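# Phone onto comic book, closed laptop onto its stand

## Task

Put the phone flat on the comic book so that none of it hangs off, and place the closed laptop on the laptop stand with its top face upward and one of its long edges resting against the stand's lips; finally leave both arms touching neither object.

## Robot and tools

Robot: two arms, left_arm and right_arm, each ending in a two-finger parallel gripper. The arm names do not match image sides; left_arm is the one on the +y side.

Frame: all hand poses, velocities and offset axes use the scene frame. Its origin lies at table-top height, halfway between the two arms' nominal bases; +x points out over the table, +y toward left_arm, +z up. The true bases sit a fixed distance off their nominal spots; only a BASES line, if one appears, gives their calibrated places. Positions are in metres and orientations are wxyz quaternions. Readings can be wrong by a few centimetres, more so when an arm reaches far. A gripper's fingers point along its own +z and close along its y; end_effector_position is the spot between the pads, roughly 1 cm short of the fingertips.

execute_actions(actions, cameras): actions is a list of actions; each action is a table of 1 to 15 rows, and each row is one control step of 1/30 s. A table with fewer than 15 rows repeats its final row until 15 steps pass. Every row holds 14 numbers in [-1, 1]: dx, dy, dz, rx, ry, rz, opening for left_arm, then the same seven for right_arm, always all 14. The six pose numbers are offsets, not poses: they are measured along scene axes from that arm's Hand target as it stood when the action began, and every row of one action counts from that same start. The next action starts again from the new Hand target, so sending the same offset twice moves twice as far. Scale: 1.0 equals 0.6 m of travel or 180 degrees. rx, ry, rz form a single rotation vector, turning the gripper about its Hand target point. A translation longer than 1.0 may be cut back along its direction. opening is absolute, not an offset: +1 is fully open (0.094 m), -1 shut. An all-zero pose re-requests the current Hand target, and a 0 in the opening slot really commands 0, so resend an arm's present opening to keep it. An empty actions list simply reports state and images. cameras: omit, null or ["all"] for every camera, [] for none; a misspelled name voids the call. Cameras are cam_head_left and cam_head_right, 896x504 each.

move(target, speed, blend, opening_speed, blocking, cameras): target is one 14-number row laid out as above, or a list of up to 15 such rows. Every row is an offset from the Hand targets at the move's start, never from the previous row. speed: m/s, 0.002 to 4.3, default 0.25, rotation capped at twice that in rad/s; one value or one per target. blend: metres of corner rounding at intermediate targets (default 0). opening_speed: rate of opening change per second on the -1..+1 scale, at least 0.2. blocking=false returns after about 0.5 s while the motion continues. Paths are straight lines that finish together, take 0.5 s at minimum and are cut off at 10 s. They ignore obstacles and the other arm, the gripper lags and can overshoot speed (especially near full extension), and faster motion means harder contact. Do not route a gripper close to its own base; go around it. The result adds a move: line giving the ending (done, off_target, moving, held, fault) and any limits (paced: the sent pose was clipped; held: a check blocked steps). done means at rest within 10 mm and 2 degrees. Neither done nor off_target tells you about contact.

wait(seconds): 0 to 10 s, arms keep their last command; a running move continues. stop(): brakes a running move, needing some distance. zoom_image(camera, region): camera cam_head_left or cam_head_right, region [x0, y0, x1, y1] in pixels from the top-left, at most 504x504, on the latest image of that camera. finished_scene(scene): give the current scene's number; irreversible, so call only when the goal holds and will stay held.

Result lines: end_effector_position and end_effector_quat_wxyz per arm; Hand target, the last commanded pose after clipping and the base for the next offsets; Tool commands, each tool's current command; grip_measured, finger opening on the -1..+1 scale (reads up to about 2.7 mm wide when empty and somewhat narrow when squeezing a hard part); Joint positions, the last entry being opening in metres; Joint velocities, marked within noise when the arm is still; Joint torques in joint order, with entries 3 and 4 wrapping at ±28 N m; grip_effort_nm, gripper motor effort, negative closing; MOTOR HOT and OVER-TEMPERATURE FAULT warnings.

Motion notes: each step, the commanded orientation is limited to 40 degrees from the measured one, and the solver favours position. Grippers often stop a centimetre or so short; a further action (even all zeros) asks again, and if still short, send the remaining gap as an offset. Very small commands may not start. An arm blocked by an object keeps pushing until you command a target back beyond its gripper. Joint ranges (rad): waist -2.880 to 2.880, shoulder 0.000 to 3.142, elbow 0.000 to 3.019, wrist pitch -1.693 to 1.571, wrist yaw -1.571 to 1.571, wrist roll -2.094 to 2.094.

Gripping: each pad squeezes about 50 to 64 N; close slowly on anything fragile; release by commanding well above grip_measured.

Avoid: letting any object fall or be left off the table (task fails), dropping or releasing moving parts, slamming or shoving hard, arms colliding or one gripper closing on the other's fingers, and overheating from long holds, stretched poses or pushing at unreachable targets (at 100 °C an arm goes limp). Loose objects may occasionally be nudged by outside pushes, and the simulation keeps running while you compose replies.

Each tool is called after "Emit:" as a command line: name --argument value for each argument, lists and objects as JSON in quotes; but a table of rows of numbers goes row by row, as --pt "numbers of a row", without its own name.

## Session

Emit:
execute_actions --actions '[]'

Scene clock: 0.00 s.
left_arm: end_effector_position=(+0.4917, +0.7724, +0.2723) grip_measured=+1.000 grip_effort_nm=n/a end_effector_quat_wxyz=(+0.538, +0.343, +0.763, +0.102) | right_arm: end_effector_position=(+0.0817, -0.5453, +0.1551) grip_measured=+1.000 grip_effort_nm=n/a end_effector_quat_wxyz=(-0.018, +0.931, +0.365, +0.017)
Joint positions: left_arm=[1.045 1.959 1.826 -0.901 1.086 1.589 0.094] | right_arm=[-1.159 1.068 0.818 -1.355 -0.035 1.239 0.094]
Joint velocities: within noise
Joint torques (N m): no reading
Motor temperatures (°C): left_arm=[23 25 27 24 28 25 28] | right_arm=[27 30 27 25 24 24 25]
Heat: left arm: hottest wrist yaw 28 °C; right arm: hottest shoulder 30 °C.
Hand target: left_arm +0.4939, +0.7763, +0.2941; +0.539, +0.352, +0.755, +0.121 | right_arm +0.0850, -0.5527, +0.1634; -0.006, +0.931, +0.366, +0.017
Tool commands: left_gripper/opening=+1.0 right_gripper/opening=+1.0

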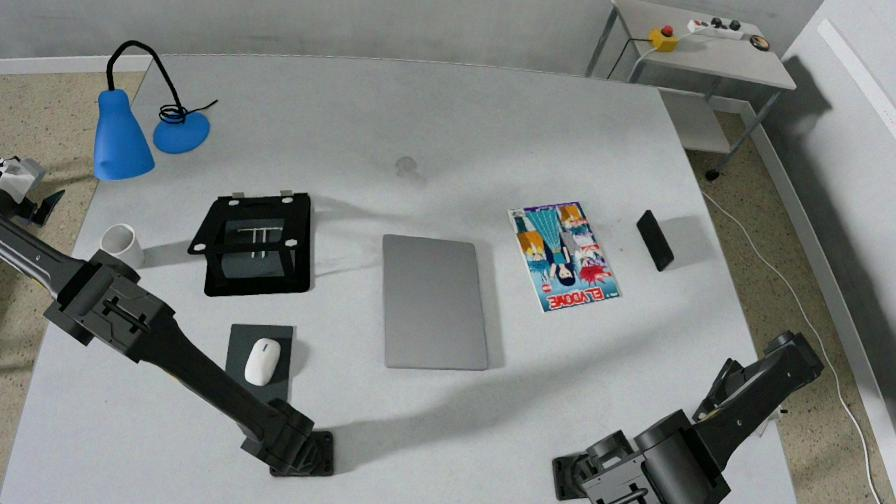

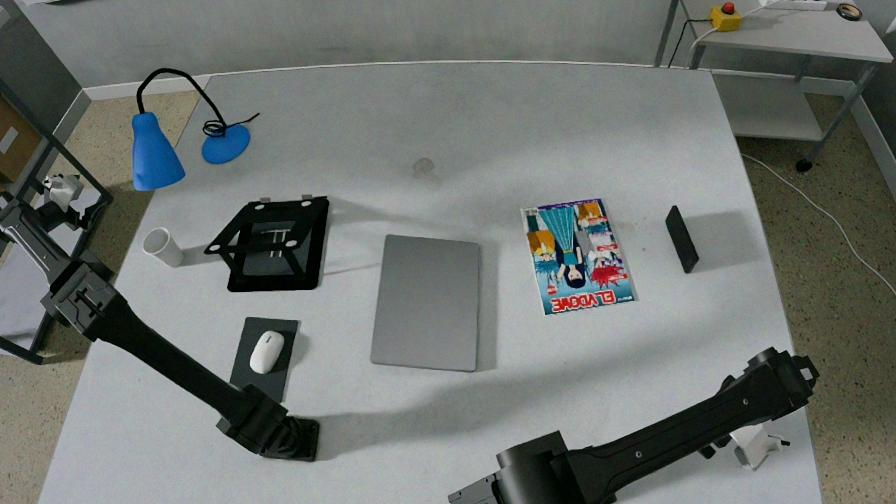

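Emit:
zoom_image --camera "cam_head_left" --region '[150, 160, 350, 320]'

Emit:
zoom_image --camera "cam_head_left" --region '[350, 190, 700, 390]'

Emit:
zoom_image --camera "cam_head_right" --region '[180, 160, 380, 320]'

Emit:
zoom_image --camera "cam_head_right" --region '[360, 190, 710, 390]'

Scaled by 2.520.

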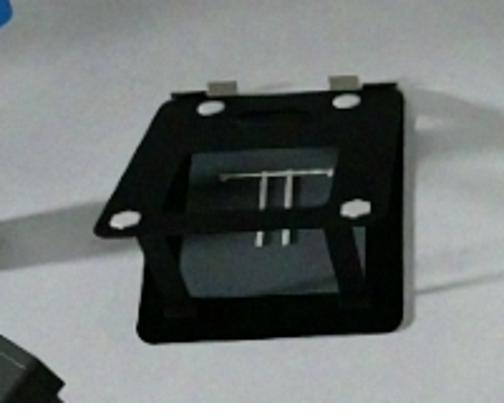

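Scaled by 1.440.

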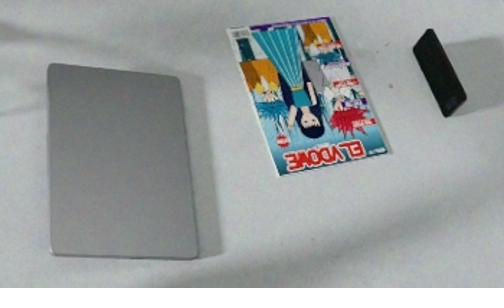

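Scaled by 2.520.

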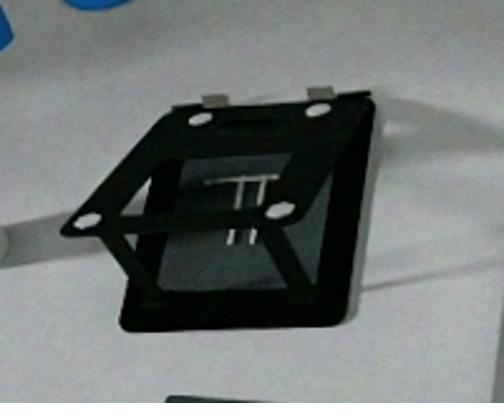

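Scaled by 1.440.

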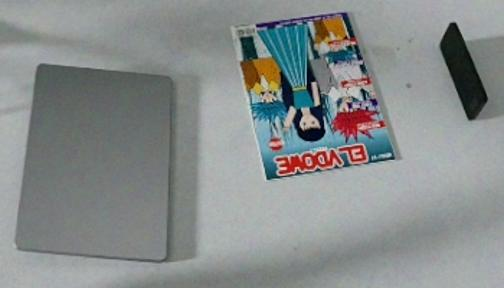

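Emit:
move --target '[-0.157,-0.794,-0.05,-0.084,0.375,0.245,1,0.608,0.088,0.145,0,0,0.817,1]' --speed 0.4

Emit:
zoom_image --camera "cam_head_left" --region '[500, 100, 800, 350]'

Emit:
zoom_image --camera "cam_head_right" --region '[500, 100, 800, 350]'

Scene clock: 63.17 s.
left_arm: end_effector_position=(+0.3930, +0.3021, +0.2570) grip_measured=+1.000 grip_effort_nm=0.022 end_effector_quat_wxyz=(-0.004, -0.001, +1.000, -0.002) | right_arm: end_effector_position=(+0.4320, -0.4974, +0.2405) grip_measured=+1.000 grip_effort_nm=-0.022 end_effector_quat_wxyz=(-0.029, -0.079, +0.996, +0.004)
Joint positions: left_arm=[0.136 1.305 1.276 -1.552 0.003 0.164 0.094] | right_arm=[-0.386 1.677 1.64 -1.589 0.018 -0.537 0.094]
Joint velocities: within noise
Joint torques (N m): left_arm=[-1.79 -11.4 13.03 -0.2 -0.11 -0.07] | right_arm=[1.08 -16.03 12.78 -0.31 -0.01 0.07]
Motor temperatures (°C): left_arm=[23 29 32 24 28 24 27] | right_arm=[27 31 36 25 24 24 25]
Heat: left arm: hottest elbow 32 °C; right arm: hottest elbow 36 °C.
Hand target: left_arm +0.3996, +0.2998, +0.2641; -0.001, +0.000, +1.000, +0.000 | right_arm +0.4498, -0.5000, +0.2504; -0.018, -0.087, +0.996, -0.001
Off the commanded pose: left_arm 0.010 m, 0 deg | right_arm 0.020 m, 2 deg.
move: off_target (right_arm)

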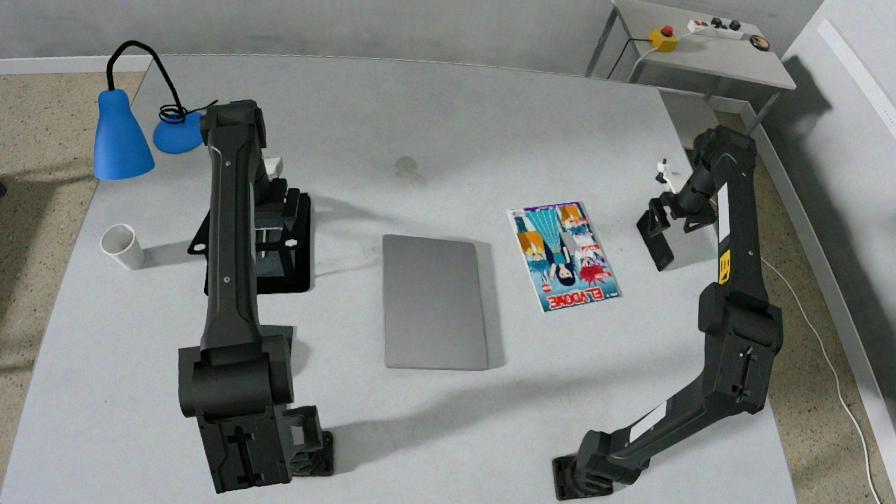

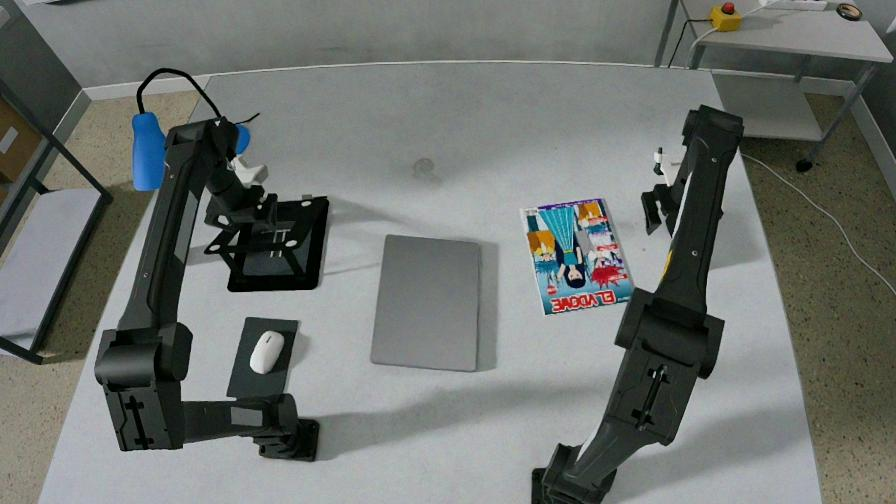

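Scaled by 1.680.

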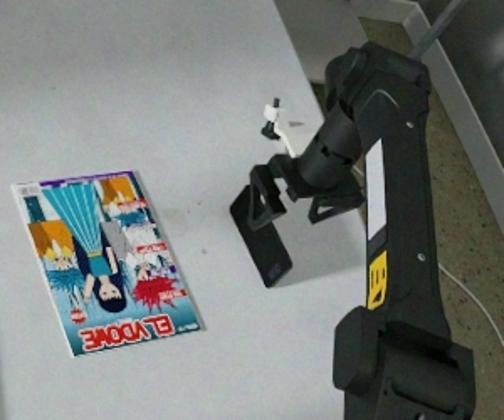

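Scaled by 1.680.

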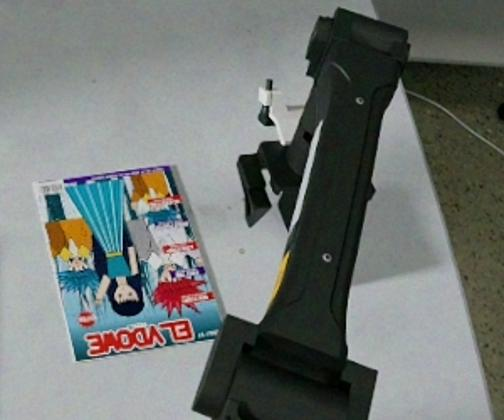

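Emit:
move --target '[-0.25,0,0.1,0,0,0,1,0.06,-0.05,-0.2,0,0,0,1]'

Emit:
zoom_image --camera "cam_head_left" --region '[590, 150, 750, 310]'

Emit:
zoom_image --camera "cam_head_right" --region '[590, 150, 750, 310]'

Scene clock: 73.67 s.
left_arm: end_effector_position=(+0.2532, +0.2969, +0.3280) grip_measured=+1.000 grip_effort_nm=0.017 end_effector_quat_wxyz=(+0.097, +0.002, +0.995, +0.023) | right_arm: end_effector_position=(+0.4861, -0.5229, +0.1406) grip_measured=+1.000 grip_effort_nm=-0.022 end_effector_quat_wxyz=(-0.014, -0.089, +0.996, -0.003)
Joint positions: left_arm=[0.213 0.828 1.13 -1.673 0.002 0.246 0.094] | right_arm=[-0.392 1.851 1.615 -1.358 0.018 -0.564 0.094]
Joint velocities: within noise
Joint torques (N m): left_arm=[-0.44 -3.19 9.46 0.53 -0.1 0.07] | right_arm=[-0.32 -19.37 7.98 0.46 0.02 0.08]
Motor temperatures (°C): left_arm=[23 28 33 24 28 24 27] | right_arm=[27 31 37 25 24 23 25]
Heat: left arm: hottest elbow 33 °C; right arm: hottest elbow 37 °C.
Hand target: left_arm +0.2496, +0.2998, +0.3241; -0.001, +0.000, +1.000, +0.000 | right_arm +0.4857, -0.5299, +0.1304; -0.018, -0.087, +0.996, -0.001
Off the commanded pose: left_arm 0.006 m, 12 deg | right_arm 0.012 m, 1 deg.
joint sent to its limit (left arm) — joint 4 (wrist pitch), lower limit. The joint targets are off in orientation, not in position.
move: off_target (left_arm, right_arm)

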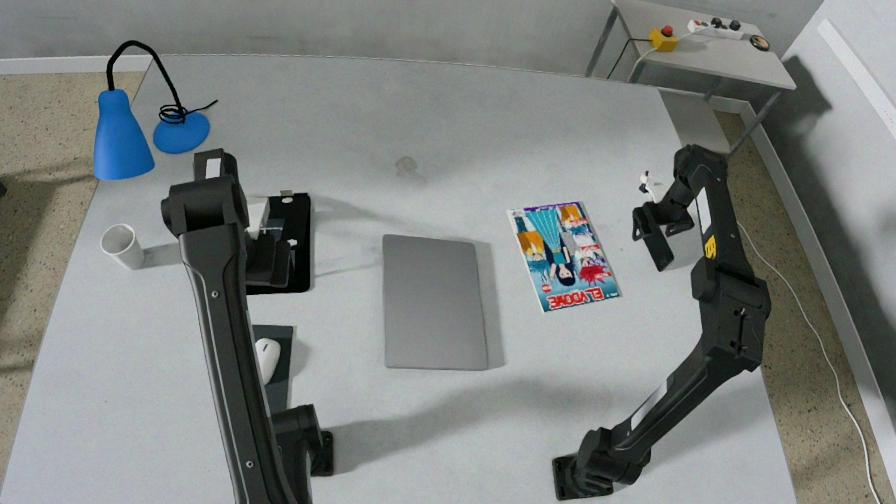

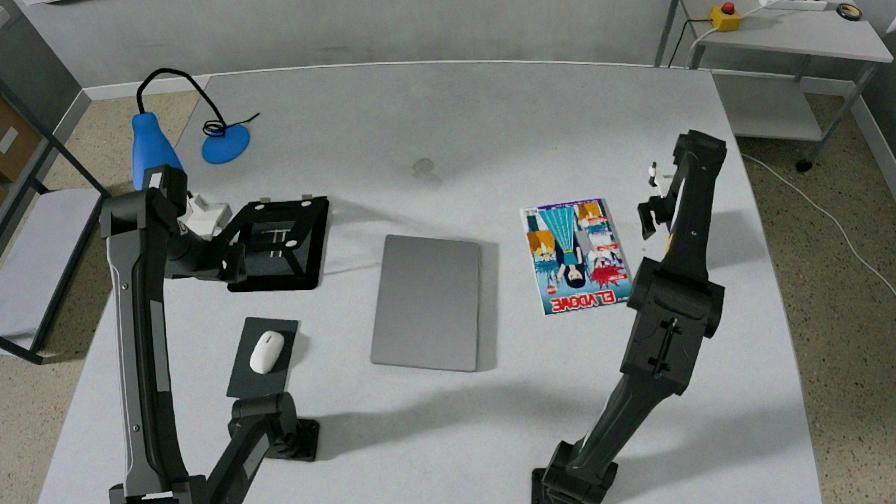

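Scaled by 3.150.

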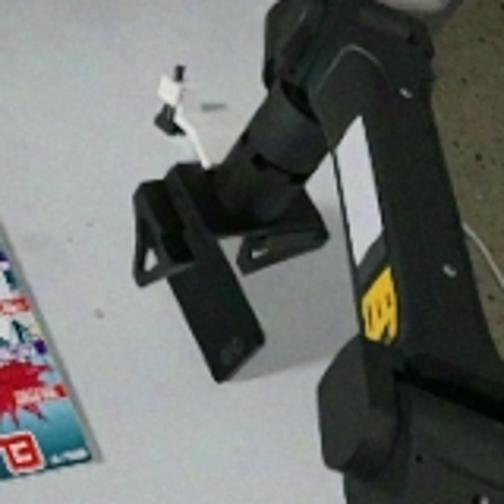

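Scaled by 3.150.

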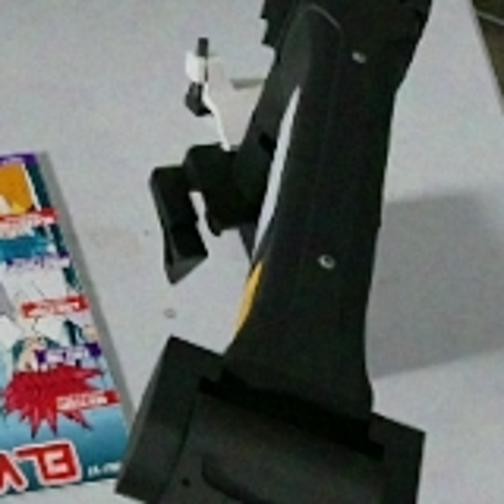

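Emit:
move --target '[0,0,0.02,0,0,0,1,0.083,-0.092,-0.01,0,0,0,1]'

Emit:
zoom_image --camera "cam_head_left" --region '[590, 150, 750, 310]'

Emit:
zoom_image --camera "cam_head_right" --region '[590, 150, 750, 310]'

Scene clock: 86.87 s.
left_arm: end_effector_position=(+0.2532, +0.2969, +0.3280) grip_measured=+1.000 grip_effort_nm=0.022 end_effector_quat_wxyz=(+0.097, +0.003, +0.995, +0.023) | right_arm: end_effector_position=(+0.5215, -0.5750, +0.1200) grip_measured=+1.000 grip_effort_nm=-0.027 end_effector_quat_wxyz=(-0.026, -0.085, +0.996, +0.004)
Joint positions: left_arm=[0.213 0.828 1.13 -1.673 0.002 0.247 0.094] | right_arm=[-0.449 2.024 1.825 -1.421 0.019 -0.614 0.094]
Joint velocities: within noise
Joint torques (N m): left_arm=[-0.5 -4.95 11.63 0.34 -0.09 0.11] | right_arm=[0.03 -21.77 12.52 -0.27 0.04 0.12]
Motor temperatures (°C): left_arm=[23 28 32 24 27 24 27] | right_arm=[27 31 37 25 24 23 25]
Heat: left arm: hottest elbow 32 °C; right arm: hottest elbow 37 °C.
Hand target: left_arm +0.2497, +0.2998, +0.3361; -0.001, +0.000, +1.000, +0.000 | right_arm +0.5356, -0.5851, +0.1246; -0.018, -0.087, +0.996, -0.001
Off the commanded pose: left_arm 0.009 m, 12 deg | right_arm 0.018 m, 1 deg.
joint sent to its limit (left arm) — joint 4 (wrist pitch), lower limit. The joint targets are off in orientation, not in position.
move: off_target (left_arm, right_arm)

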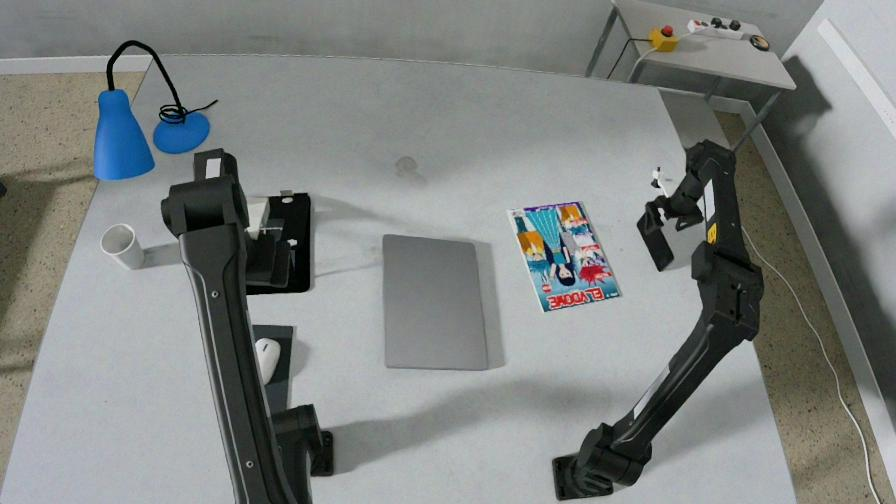

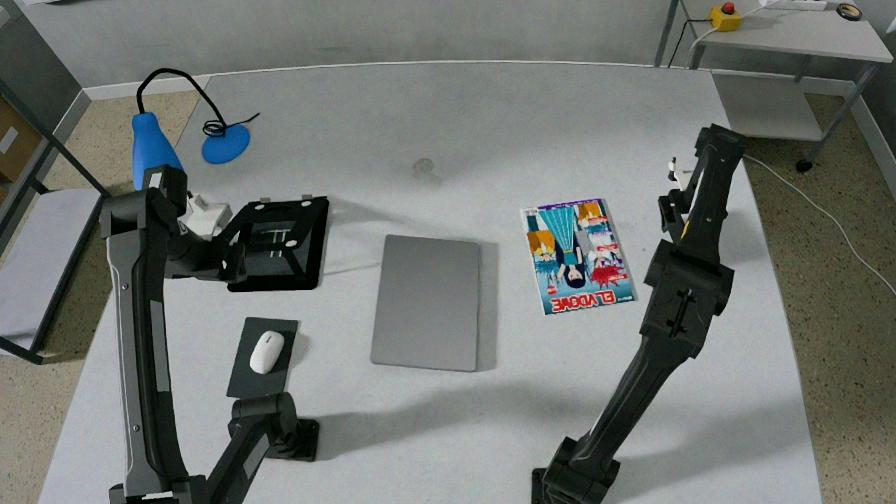

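Scaled by 3.150.

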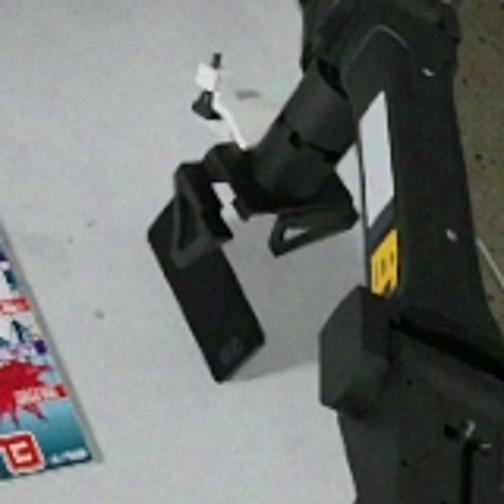

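Scaled by 3.150.

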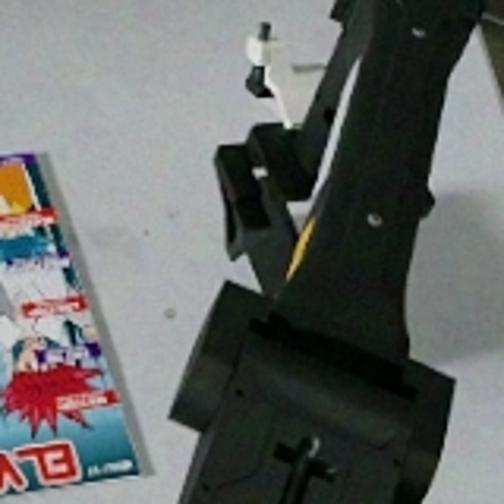

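Emit:
move --target '[0,0,0,0,0,0,0,1,0.03,-0.012,-0.104,0,0,0,1]' --speed 0.15


Emit:
move --target '[0,0,0,0,0,0,1,0.03,-0.012,-0.104,0,0,0,1]' --speed 0.15

Emit:
zoom_image --camera "cam_head_left" --region '[590, 150, 750, 310]'

Scene clock: 93.33 s.
left_arm: end_effector_position=(+0.2532, +0.2969, +0.3280) grip_measured=+1.000 grip_effort_nm=0.022 end_effector_quat_wxyz=(+0.097, +0.003, +0.995, +0.023) | right_arm: end_effector_position=(+0.5355, -0.5817, +0.0554) grip_measured=+1.000 grip_effort_nm=-0.017 end_effector_quat_wxyz=(-0.037, -0.086, +0.996, +0.010)
Joint positions: left_arm=[0.213 0.828 1.13 -1.673 0.002 0.247 0.094] | right_arm=[-0.449 2.13 1.825 -1.339 0.019 -0.614 0.094]
Joint velocities: within noise
Joint torques (N m): left_arm=[-0.32 -4.37 11.55 0.7 -0.08 0.05] | right_arm=[0.26 -23.65 11.54 0.35 0.04 0.11]
Motor temperatures (°C): left_arm=[23 27 33 24 27 24 27] | right_arm=[27 32 37 25 24 23 25]
Heat: left arm: hottest elbow 33 °C; right arm: hottest elbow 37 °C.
Hand target: left_arm +0.2497, +0.2998, +0.3361; -0.001, +0.000, +1.000, +0.000 | right_arm +0.5536, -0.5923, +0.0620; -0.018, -0.087, +0.996, -0.001
Off the commanded pose: left_arm 0.009 m, 12 deg | right_arm 0.022 m, 3 deg.
joint sent to its limit (left arm) — joint 4 (wrist pitch), lower limit. The joint targets are off in orientation, not in position.
move: off_target (left_arm, right_arm)

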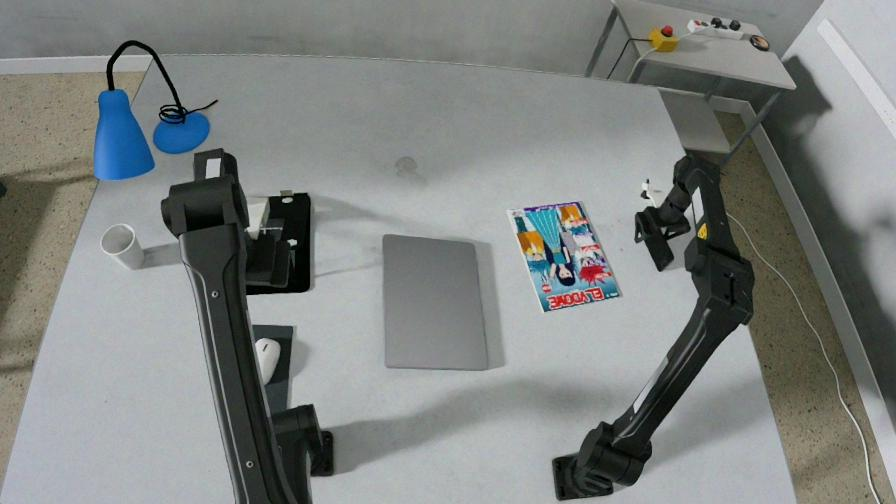

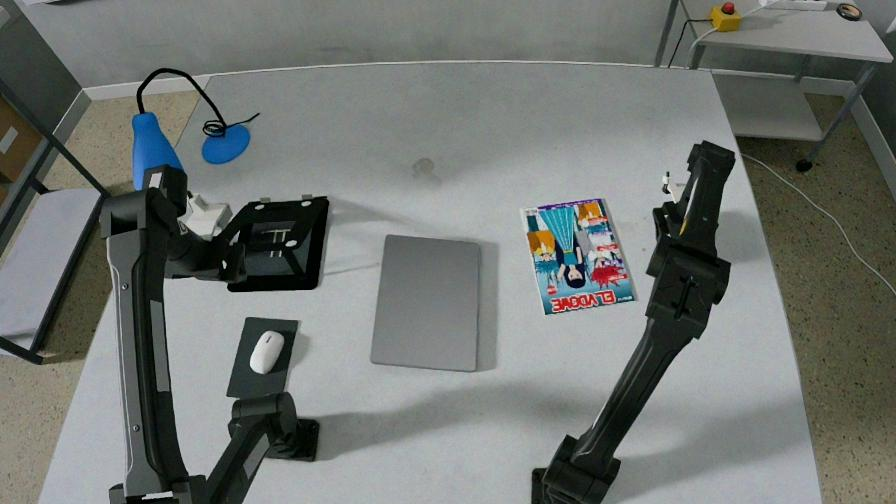

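Scaled by 3.150.

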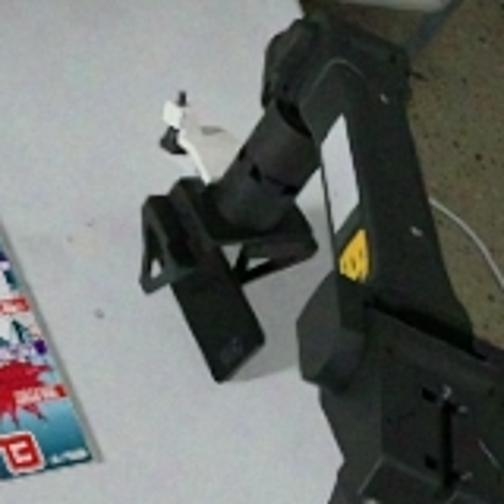

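Emit:
move --target '[0,0,0,0,0,0,1,0.003,-0.01,0,0,0,0,-1]' --opening_speed 0.5

Emit:
zoom_image --camera "cam_head_left" --region '[590, 150, 750, 310]'

Scene clock: 100.77 s.
left_arm: end_effector_position=(+0.2532, +0.2969, +0.3280) grip_measured=+1.000 grip_effort_nm=0.017 end_effector_quat_wxyz=(+0.097, +0.003, +0.995, +0.023) | right_arm: end_effector_position=(+0.5392, -0.5852, +0.0602) grip_measured=-0.842 grip_effort_nm=-1.028 end_effector_quat_wxyz=(-0.031, -0.088, +0.996, +0.006)
Joint positions: left_arm=[0.213 0.828 1.13 -1.673 0.002 0.247 0.094] | right_arm=[-0.451 2.13 1.839 -1.339 0.021 -0.62 0.007]
Joint velocities: within noise
Joint torques (N m): left_arm=[-0.03 -4.66 11.58 0.46 -0.08 0.06] | right_arm=[-0.15 -22.53 12.14 0.09 -0.02 0.1]
Motor temperatures (°C): left_arm=[23 27 33 24 27 24 27] | right_arm=[27 32 38 25 24 23 25]
Heat: left arm: hottest elbow 33 °C; right arm: hottest elbow 38 °C.
Hand target: left_arm +0.2497, +0.2998, +0.3361; -0.001, +0.000, +1.000, +0.000 | right_arm +0.5553, -0.5985, +0.0621; -0.018, -0.087, +0.996, -0.001
Off the commanded pose: left_arm 0.009 m, 12 deg | right_arm 0.021 m, 2 deg.
joint sent to its limit (left arm) — joint 4 (wrist pitch), lower limit. The joint targets are off in orientation, not in position.
move: off_target (left_arm, right_arm)

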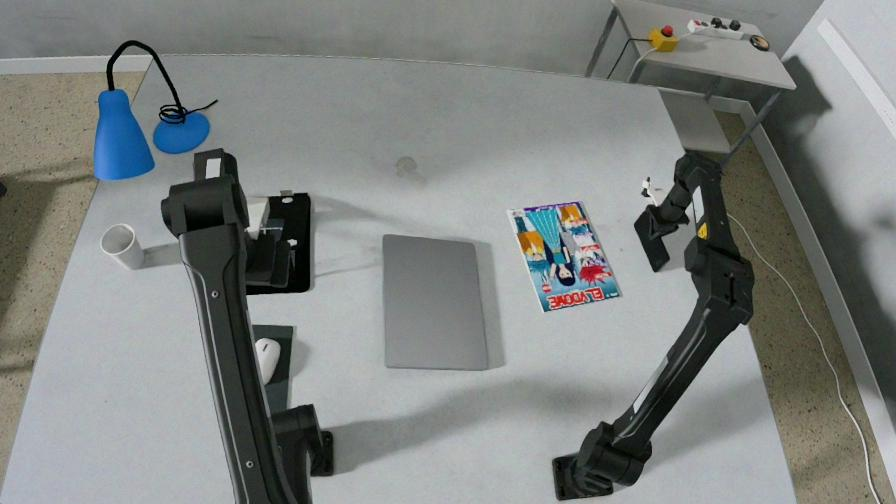

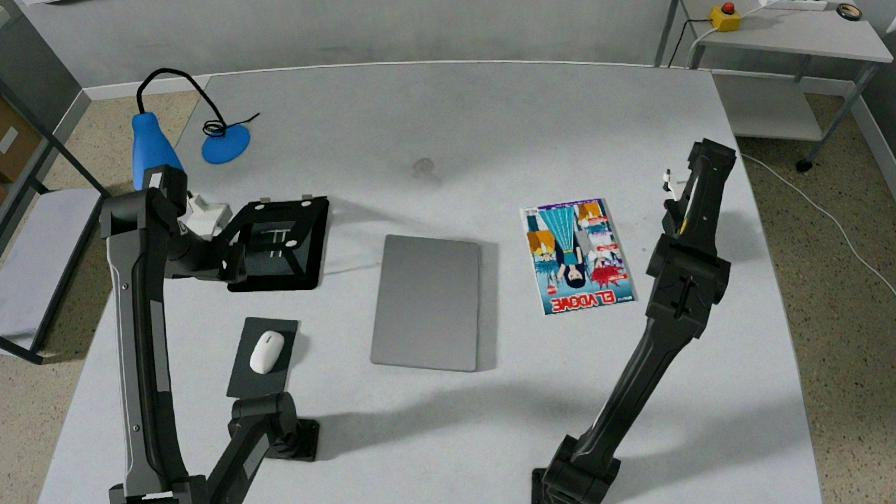

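Scaled by 3.150.

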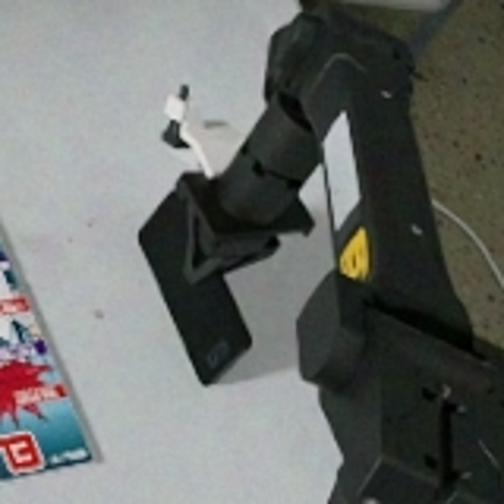

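Emit:
move --pt "0 0 0 0 0 0 1 0 0 0.2 0 0 0 -1" --pt "0 0 0 0 0 0 1 -0.032 0.389 0.23 0.356 0.063 0 -1" --speed 0.3 --blend 0.04

Emit:
zoom_image --camera "cam_head_left" --region '[480, 130, 680, 330]'

Emit:
zoom_image --camera "cam_head_right" --region '[480, 130, 680, 330]'

Scene clock: 118.83 s.
left_arm: end_effector_position=(+0.2532, +0.2969, +0.3280) grip_measured=+1.000 grip_effort_nm=0.017 end_effector_quat_wxyz=(+0.097, +0.003, +0.995, +0.023) | right_arm: end_effector_position=(+0.5412, -0.3711, +0.1800) grip_measured=-0.842 grip_effort_nm=-1.038 end_effector_quat_wxyz=(+0.057, -0.010, +0.878, +0.475)
Joint positions: left_arm=[0.213 0.828 1.13 -1.673 0.002 0.247 0.094] | right_arm=[-0.359 2.023 1.761 -1.669 -0.953 -0.565 0.007]
Joint velocities: within noise
Joint torques (N m): left_arm=[-0.15 -5.07 11.59 0.54 -0.04 0.07] | right_arm=[0.79 -26.7 6.91 -0.84 -0.73 0.24]
Motor temperatures (°C): left_arm=[23 26 33 24 27 24 27] | right_arm=[27 34 41 25 24 23 26]
Heat: left arm: hottest elbow 33 °C; right arm: hottest elbow 41 °C.
Hand target: left_arm +0.2497, +0.2998, +0.3361; -0.001, +0.000, +1.000, +0.000 | right_arm +0.5361, -0.3650, +0.2001; -0.063, -0.083, +0.839, +0.535
Off the commanded pose: left_arm 0.009 m, 12 deg | right_arm 0.022 m, 18 deg.
joint sent to its limit (left arm) — joint 4 (wrist pitch), lower limit. The joint targets are off in orientation, not in position.
joint sent to its limit (right arm) — joint 4 (wrist pitch), lower limit. The joint targets are off in orientation, not in position.
move: off_target (left_arm, right_arm)

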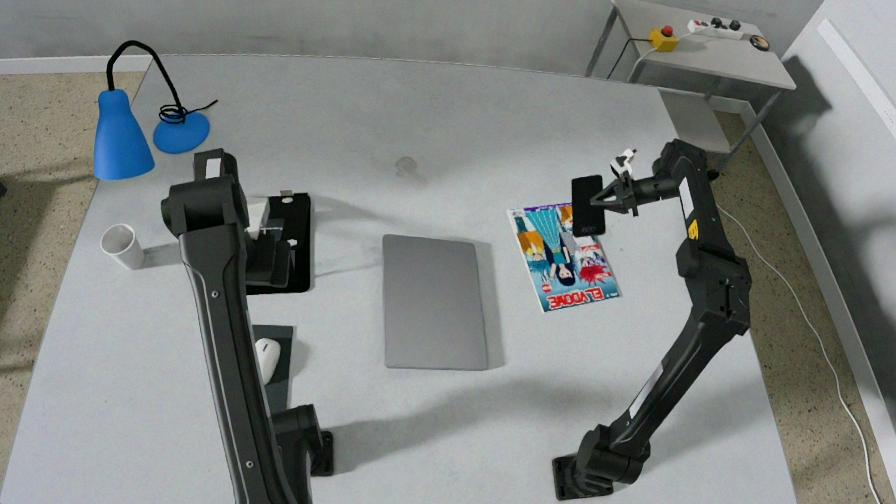

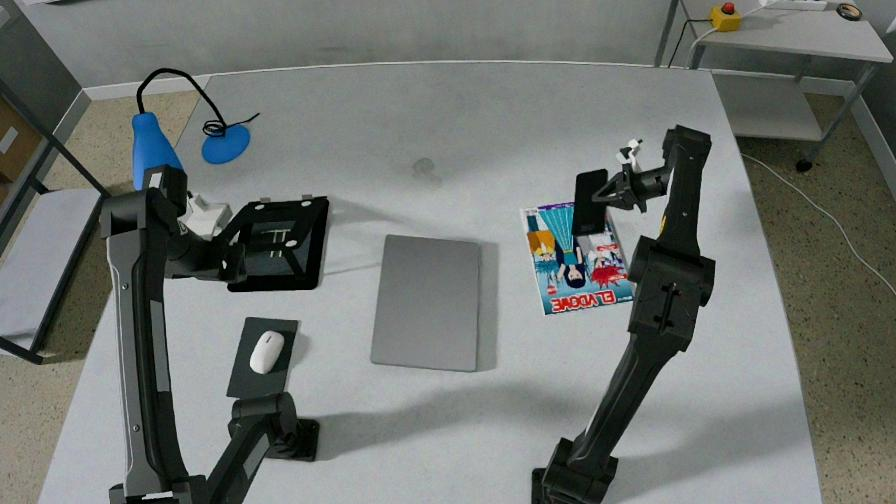

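Scaled by 2.520.

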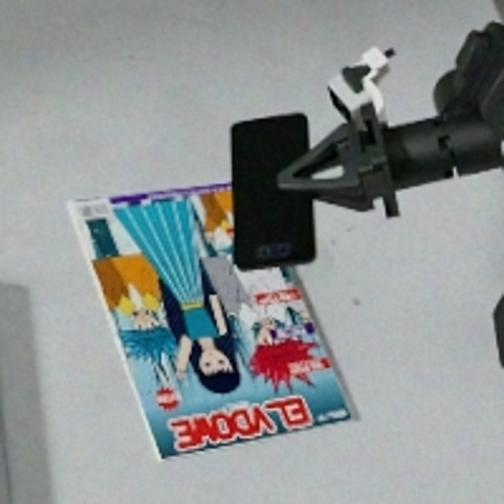

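Scaled by 2.520.

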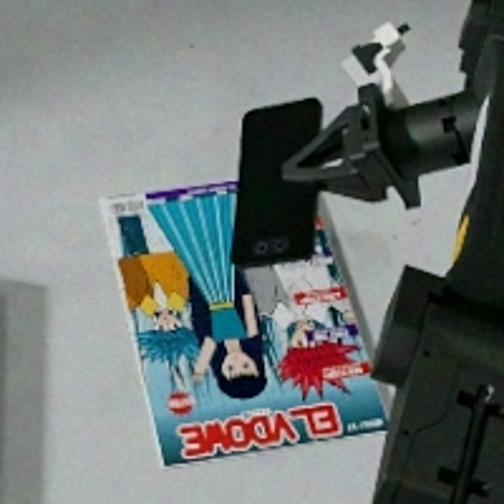

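Emit:
move --target '[0,0,0,0,0,0,1,-0.092,0.055,-0.133,0,0,0,-1]' --speed 0.2

Emit:
zoom_image --camera "cam_head_left" --region '[480, 130, 680, 330]'

Emit:
zoom_image --camera "cam_head_right" --region '[480, 130, 680, 330]'

Scene clock: 128.13 s.
left_arm: end_effector_position=(+0.2532, +0.2969, +0.3280) grip_measured=+1.000 grip_effort_nm=0.022 end_effector_quat_wxyz=(+0.097, +0.003, +0.995, +0.023) | right_arm: end_effector_position=(+0.4840, -0.3387, +0.1223) grip_measured=-0.842 grip_effort_nm=-1.038 end_effector_quat_wxyz=(+0.003, -0.050, +0.867, +0.495)
Joint positions: left_arm=[0.213 0.828 1.13 -1.673 0.002 0.247 0.094] | right_arm=[-0.332 2.019 1.558 -1.669 -0.925 -0.727 0.007]
Joint velocities: within noise
Joint torques (N m): left_arm=[-0.38 -4.25 11.82 0.53 -0.1 0.06] | right_arm=[1.2 -21.54 6.2 -1.13 -0.53 0.01]
Motor temperatures (°C): left_arm=[23 26 33 24 27 24 27] | right_arm=[27 34 39 25 24 23 26]
Heat: left arm: hottest elbow 33 °C; right arm: hottest elbow 39 °C.
Hand target: left_arm +0.2497, +0.2998, +0.3361; -0.001, +0.000, +1.000, +0.000 | right_arm +0.4809, -0.3320, +0.1203; -0.063, -0.082, +0.839, +0.535
Off the commanded pose: left_arm 0.009 m, 12 deg | right_arm 0.008 m, 10 deg.
joint sent to its limit (left arm) — joint 4 (wrist pitch), lower limit. The joint targets are off in orientation, not in position.
joint sent to its limit (right arm) — joint 4 (wrist pitch), lower limit. The joint targets are off in orientation, not in position.
move: off_target (left_arm, right_arm)

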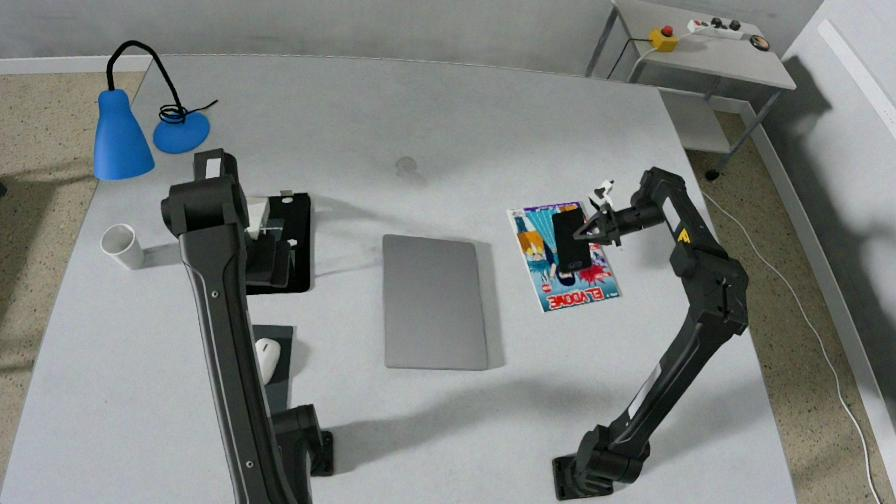

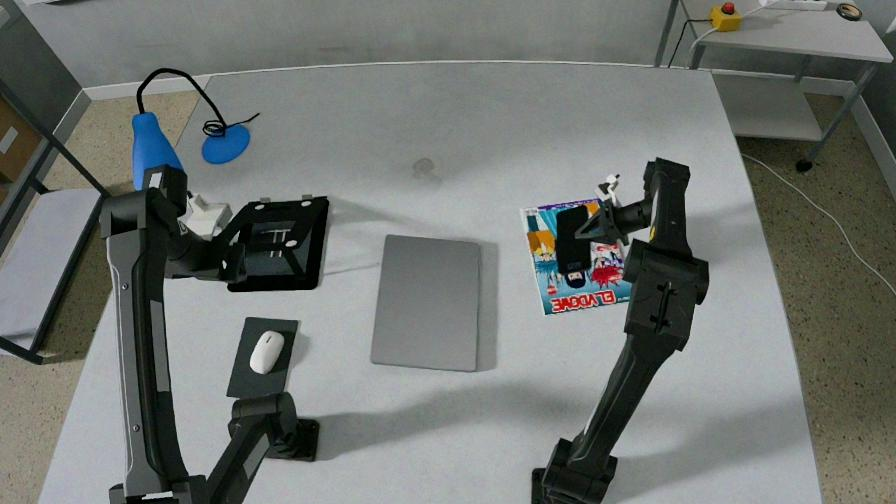

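Scaled by 2.520.

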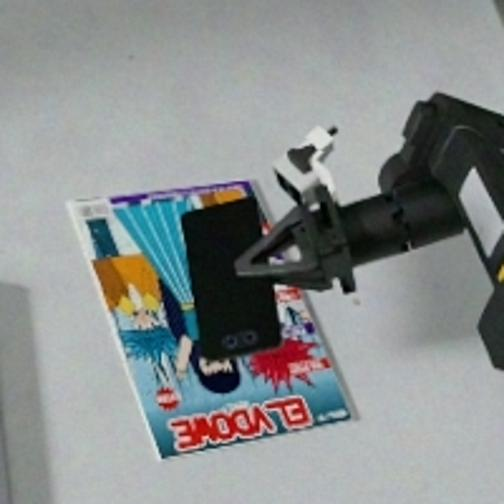

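Scaled by 2.520.

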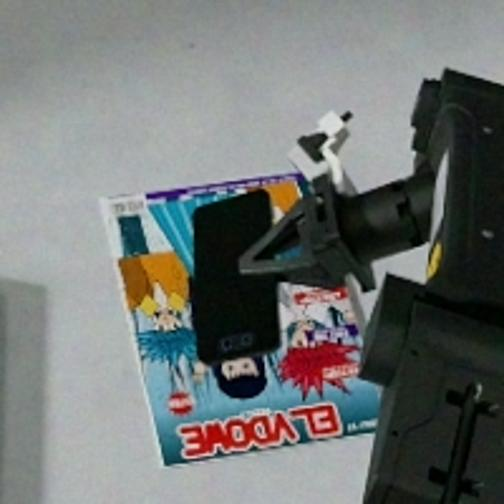

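Emit:
move --target '[0,0,0,0,0,0,1,0.025,0,-0.125,0,0,0,-1]' --speed 0.15

Emit:
zoom_image --camera "cam_head_left" --region '[480, 130, 680, 330]'

Emit:
zoom_image --camera "cam_head_right" --region '[480, 130, 680, 330]'

Scene clock: 132.27 s.
left_arm: end_effector_position=(+0.2532, +0.2969, +0.3280) grip_measured=+1.000 grip_effort_nm=0.022 end_effector_quat_wxyz=(+0.097, +0.003, +0.995, +0.023) | right_arm: end_effector_position=(+0.4802, -0.3332, +0.0386) grip_measured=-0.842 grip_effort_nm=-1.038 end_effector_quat_wxyz=(-0.047, -0.057, +0.851, +0.520)
Joint positions: left_arm=[0.213 0.828 1.13 -1.673 0.002 0.247 0.094] | right_arm=[-0.322 2.204 1.578 -1.674 -0.915 -0.821 0.007]
Joint velocities: within noise
Joint torques (N m): left_arm=[-0.15 -4.78 11.79 0.42 -0.05 0.11] | right_arm=[1.32 -22.07 9.1 -1.2 -0.47 0.09]
Motor temperatures (°C): left_arm=[23 26 33 24 27 24 27] | right_arm=[27 34 39 25 24 23 27]
Heat: left arm: hottest elbow 33 °C; right arm: hottest elbow 39 °C.
Hand target: left_arm +0.2497, +0.2998, +0.3361; -0.001, +0.000, +1.000, +0.000 | right_arm +0.4959, -0.3320, +0.0453; -0.063, -0.083, +0.839, +0.535
Off the commanded pose: left_arm 0.009 m, 12 deg | right_arm 0.017 m, 4 deg.
joint sent to its limit (left arm) — joint 4 (wrist pitch), lower limit. The joint targets are off in orientation, not in position.
joint sent to its limit (right arm) — joint 4 (wrist pitch), lower limit. The joint targets are off in orientation, not in position.
move: off_target (left_arm, right_arm)

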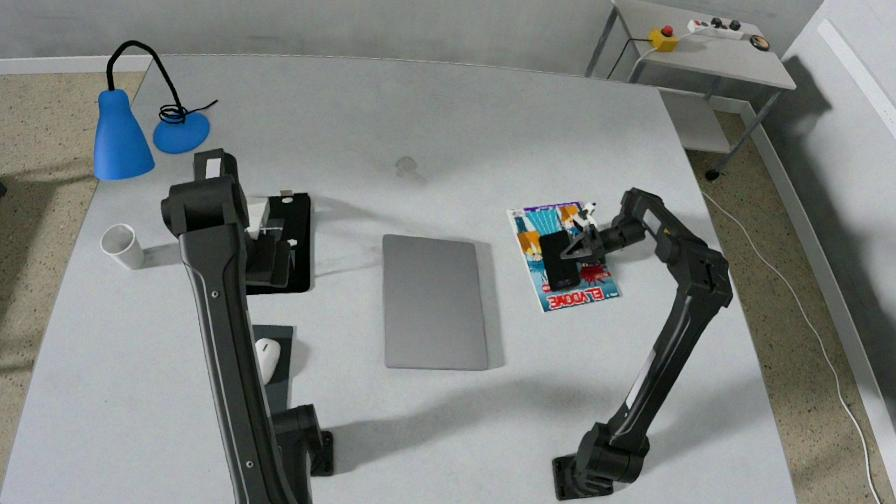

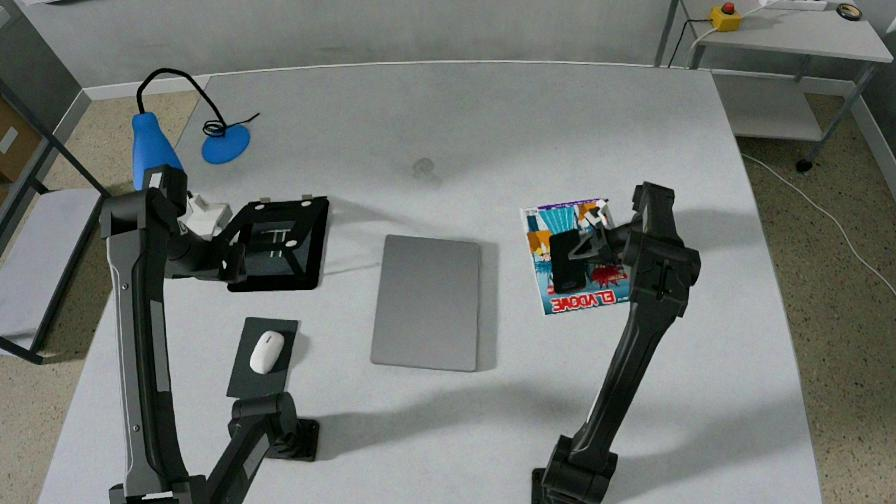

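Scaled by 2.520.

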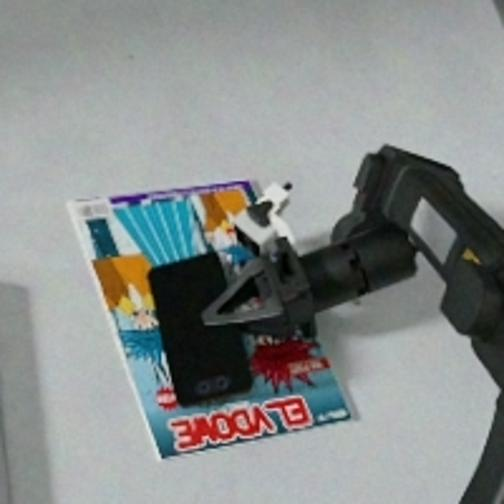

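Scaled by 2.520.

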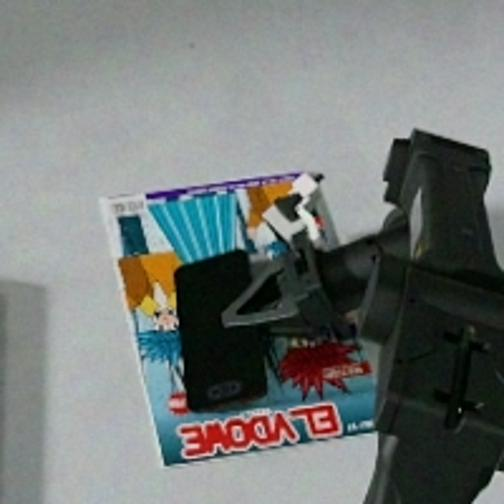

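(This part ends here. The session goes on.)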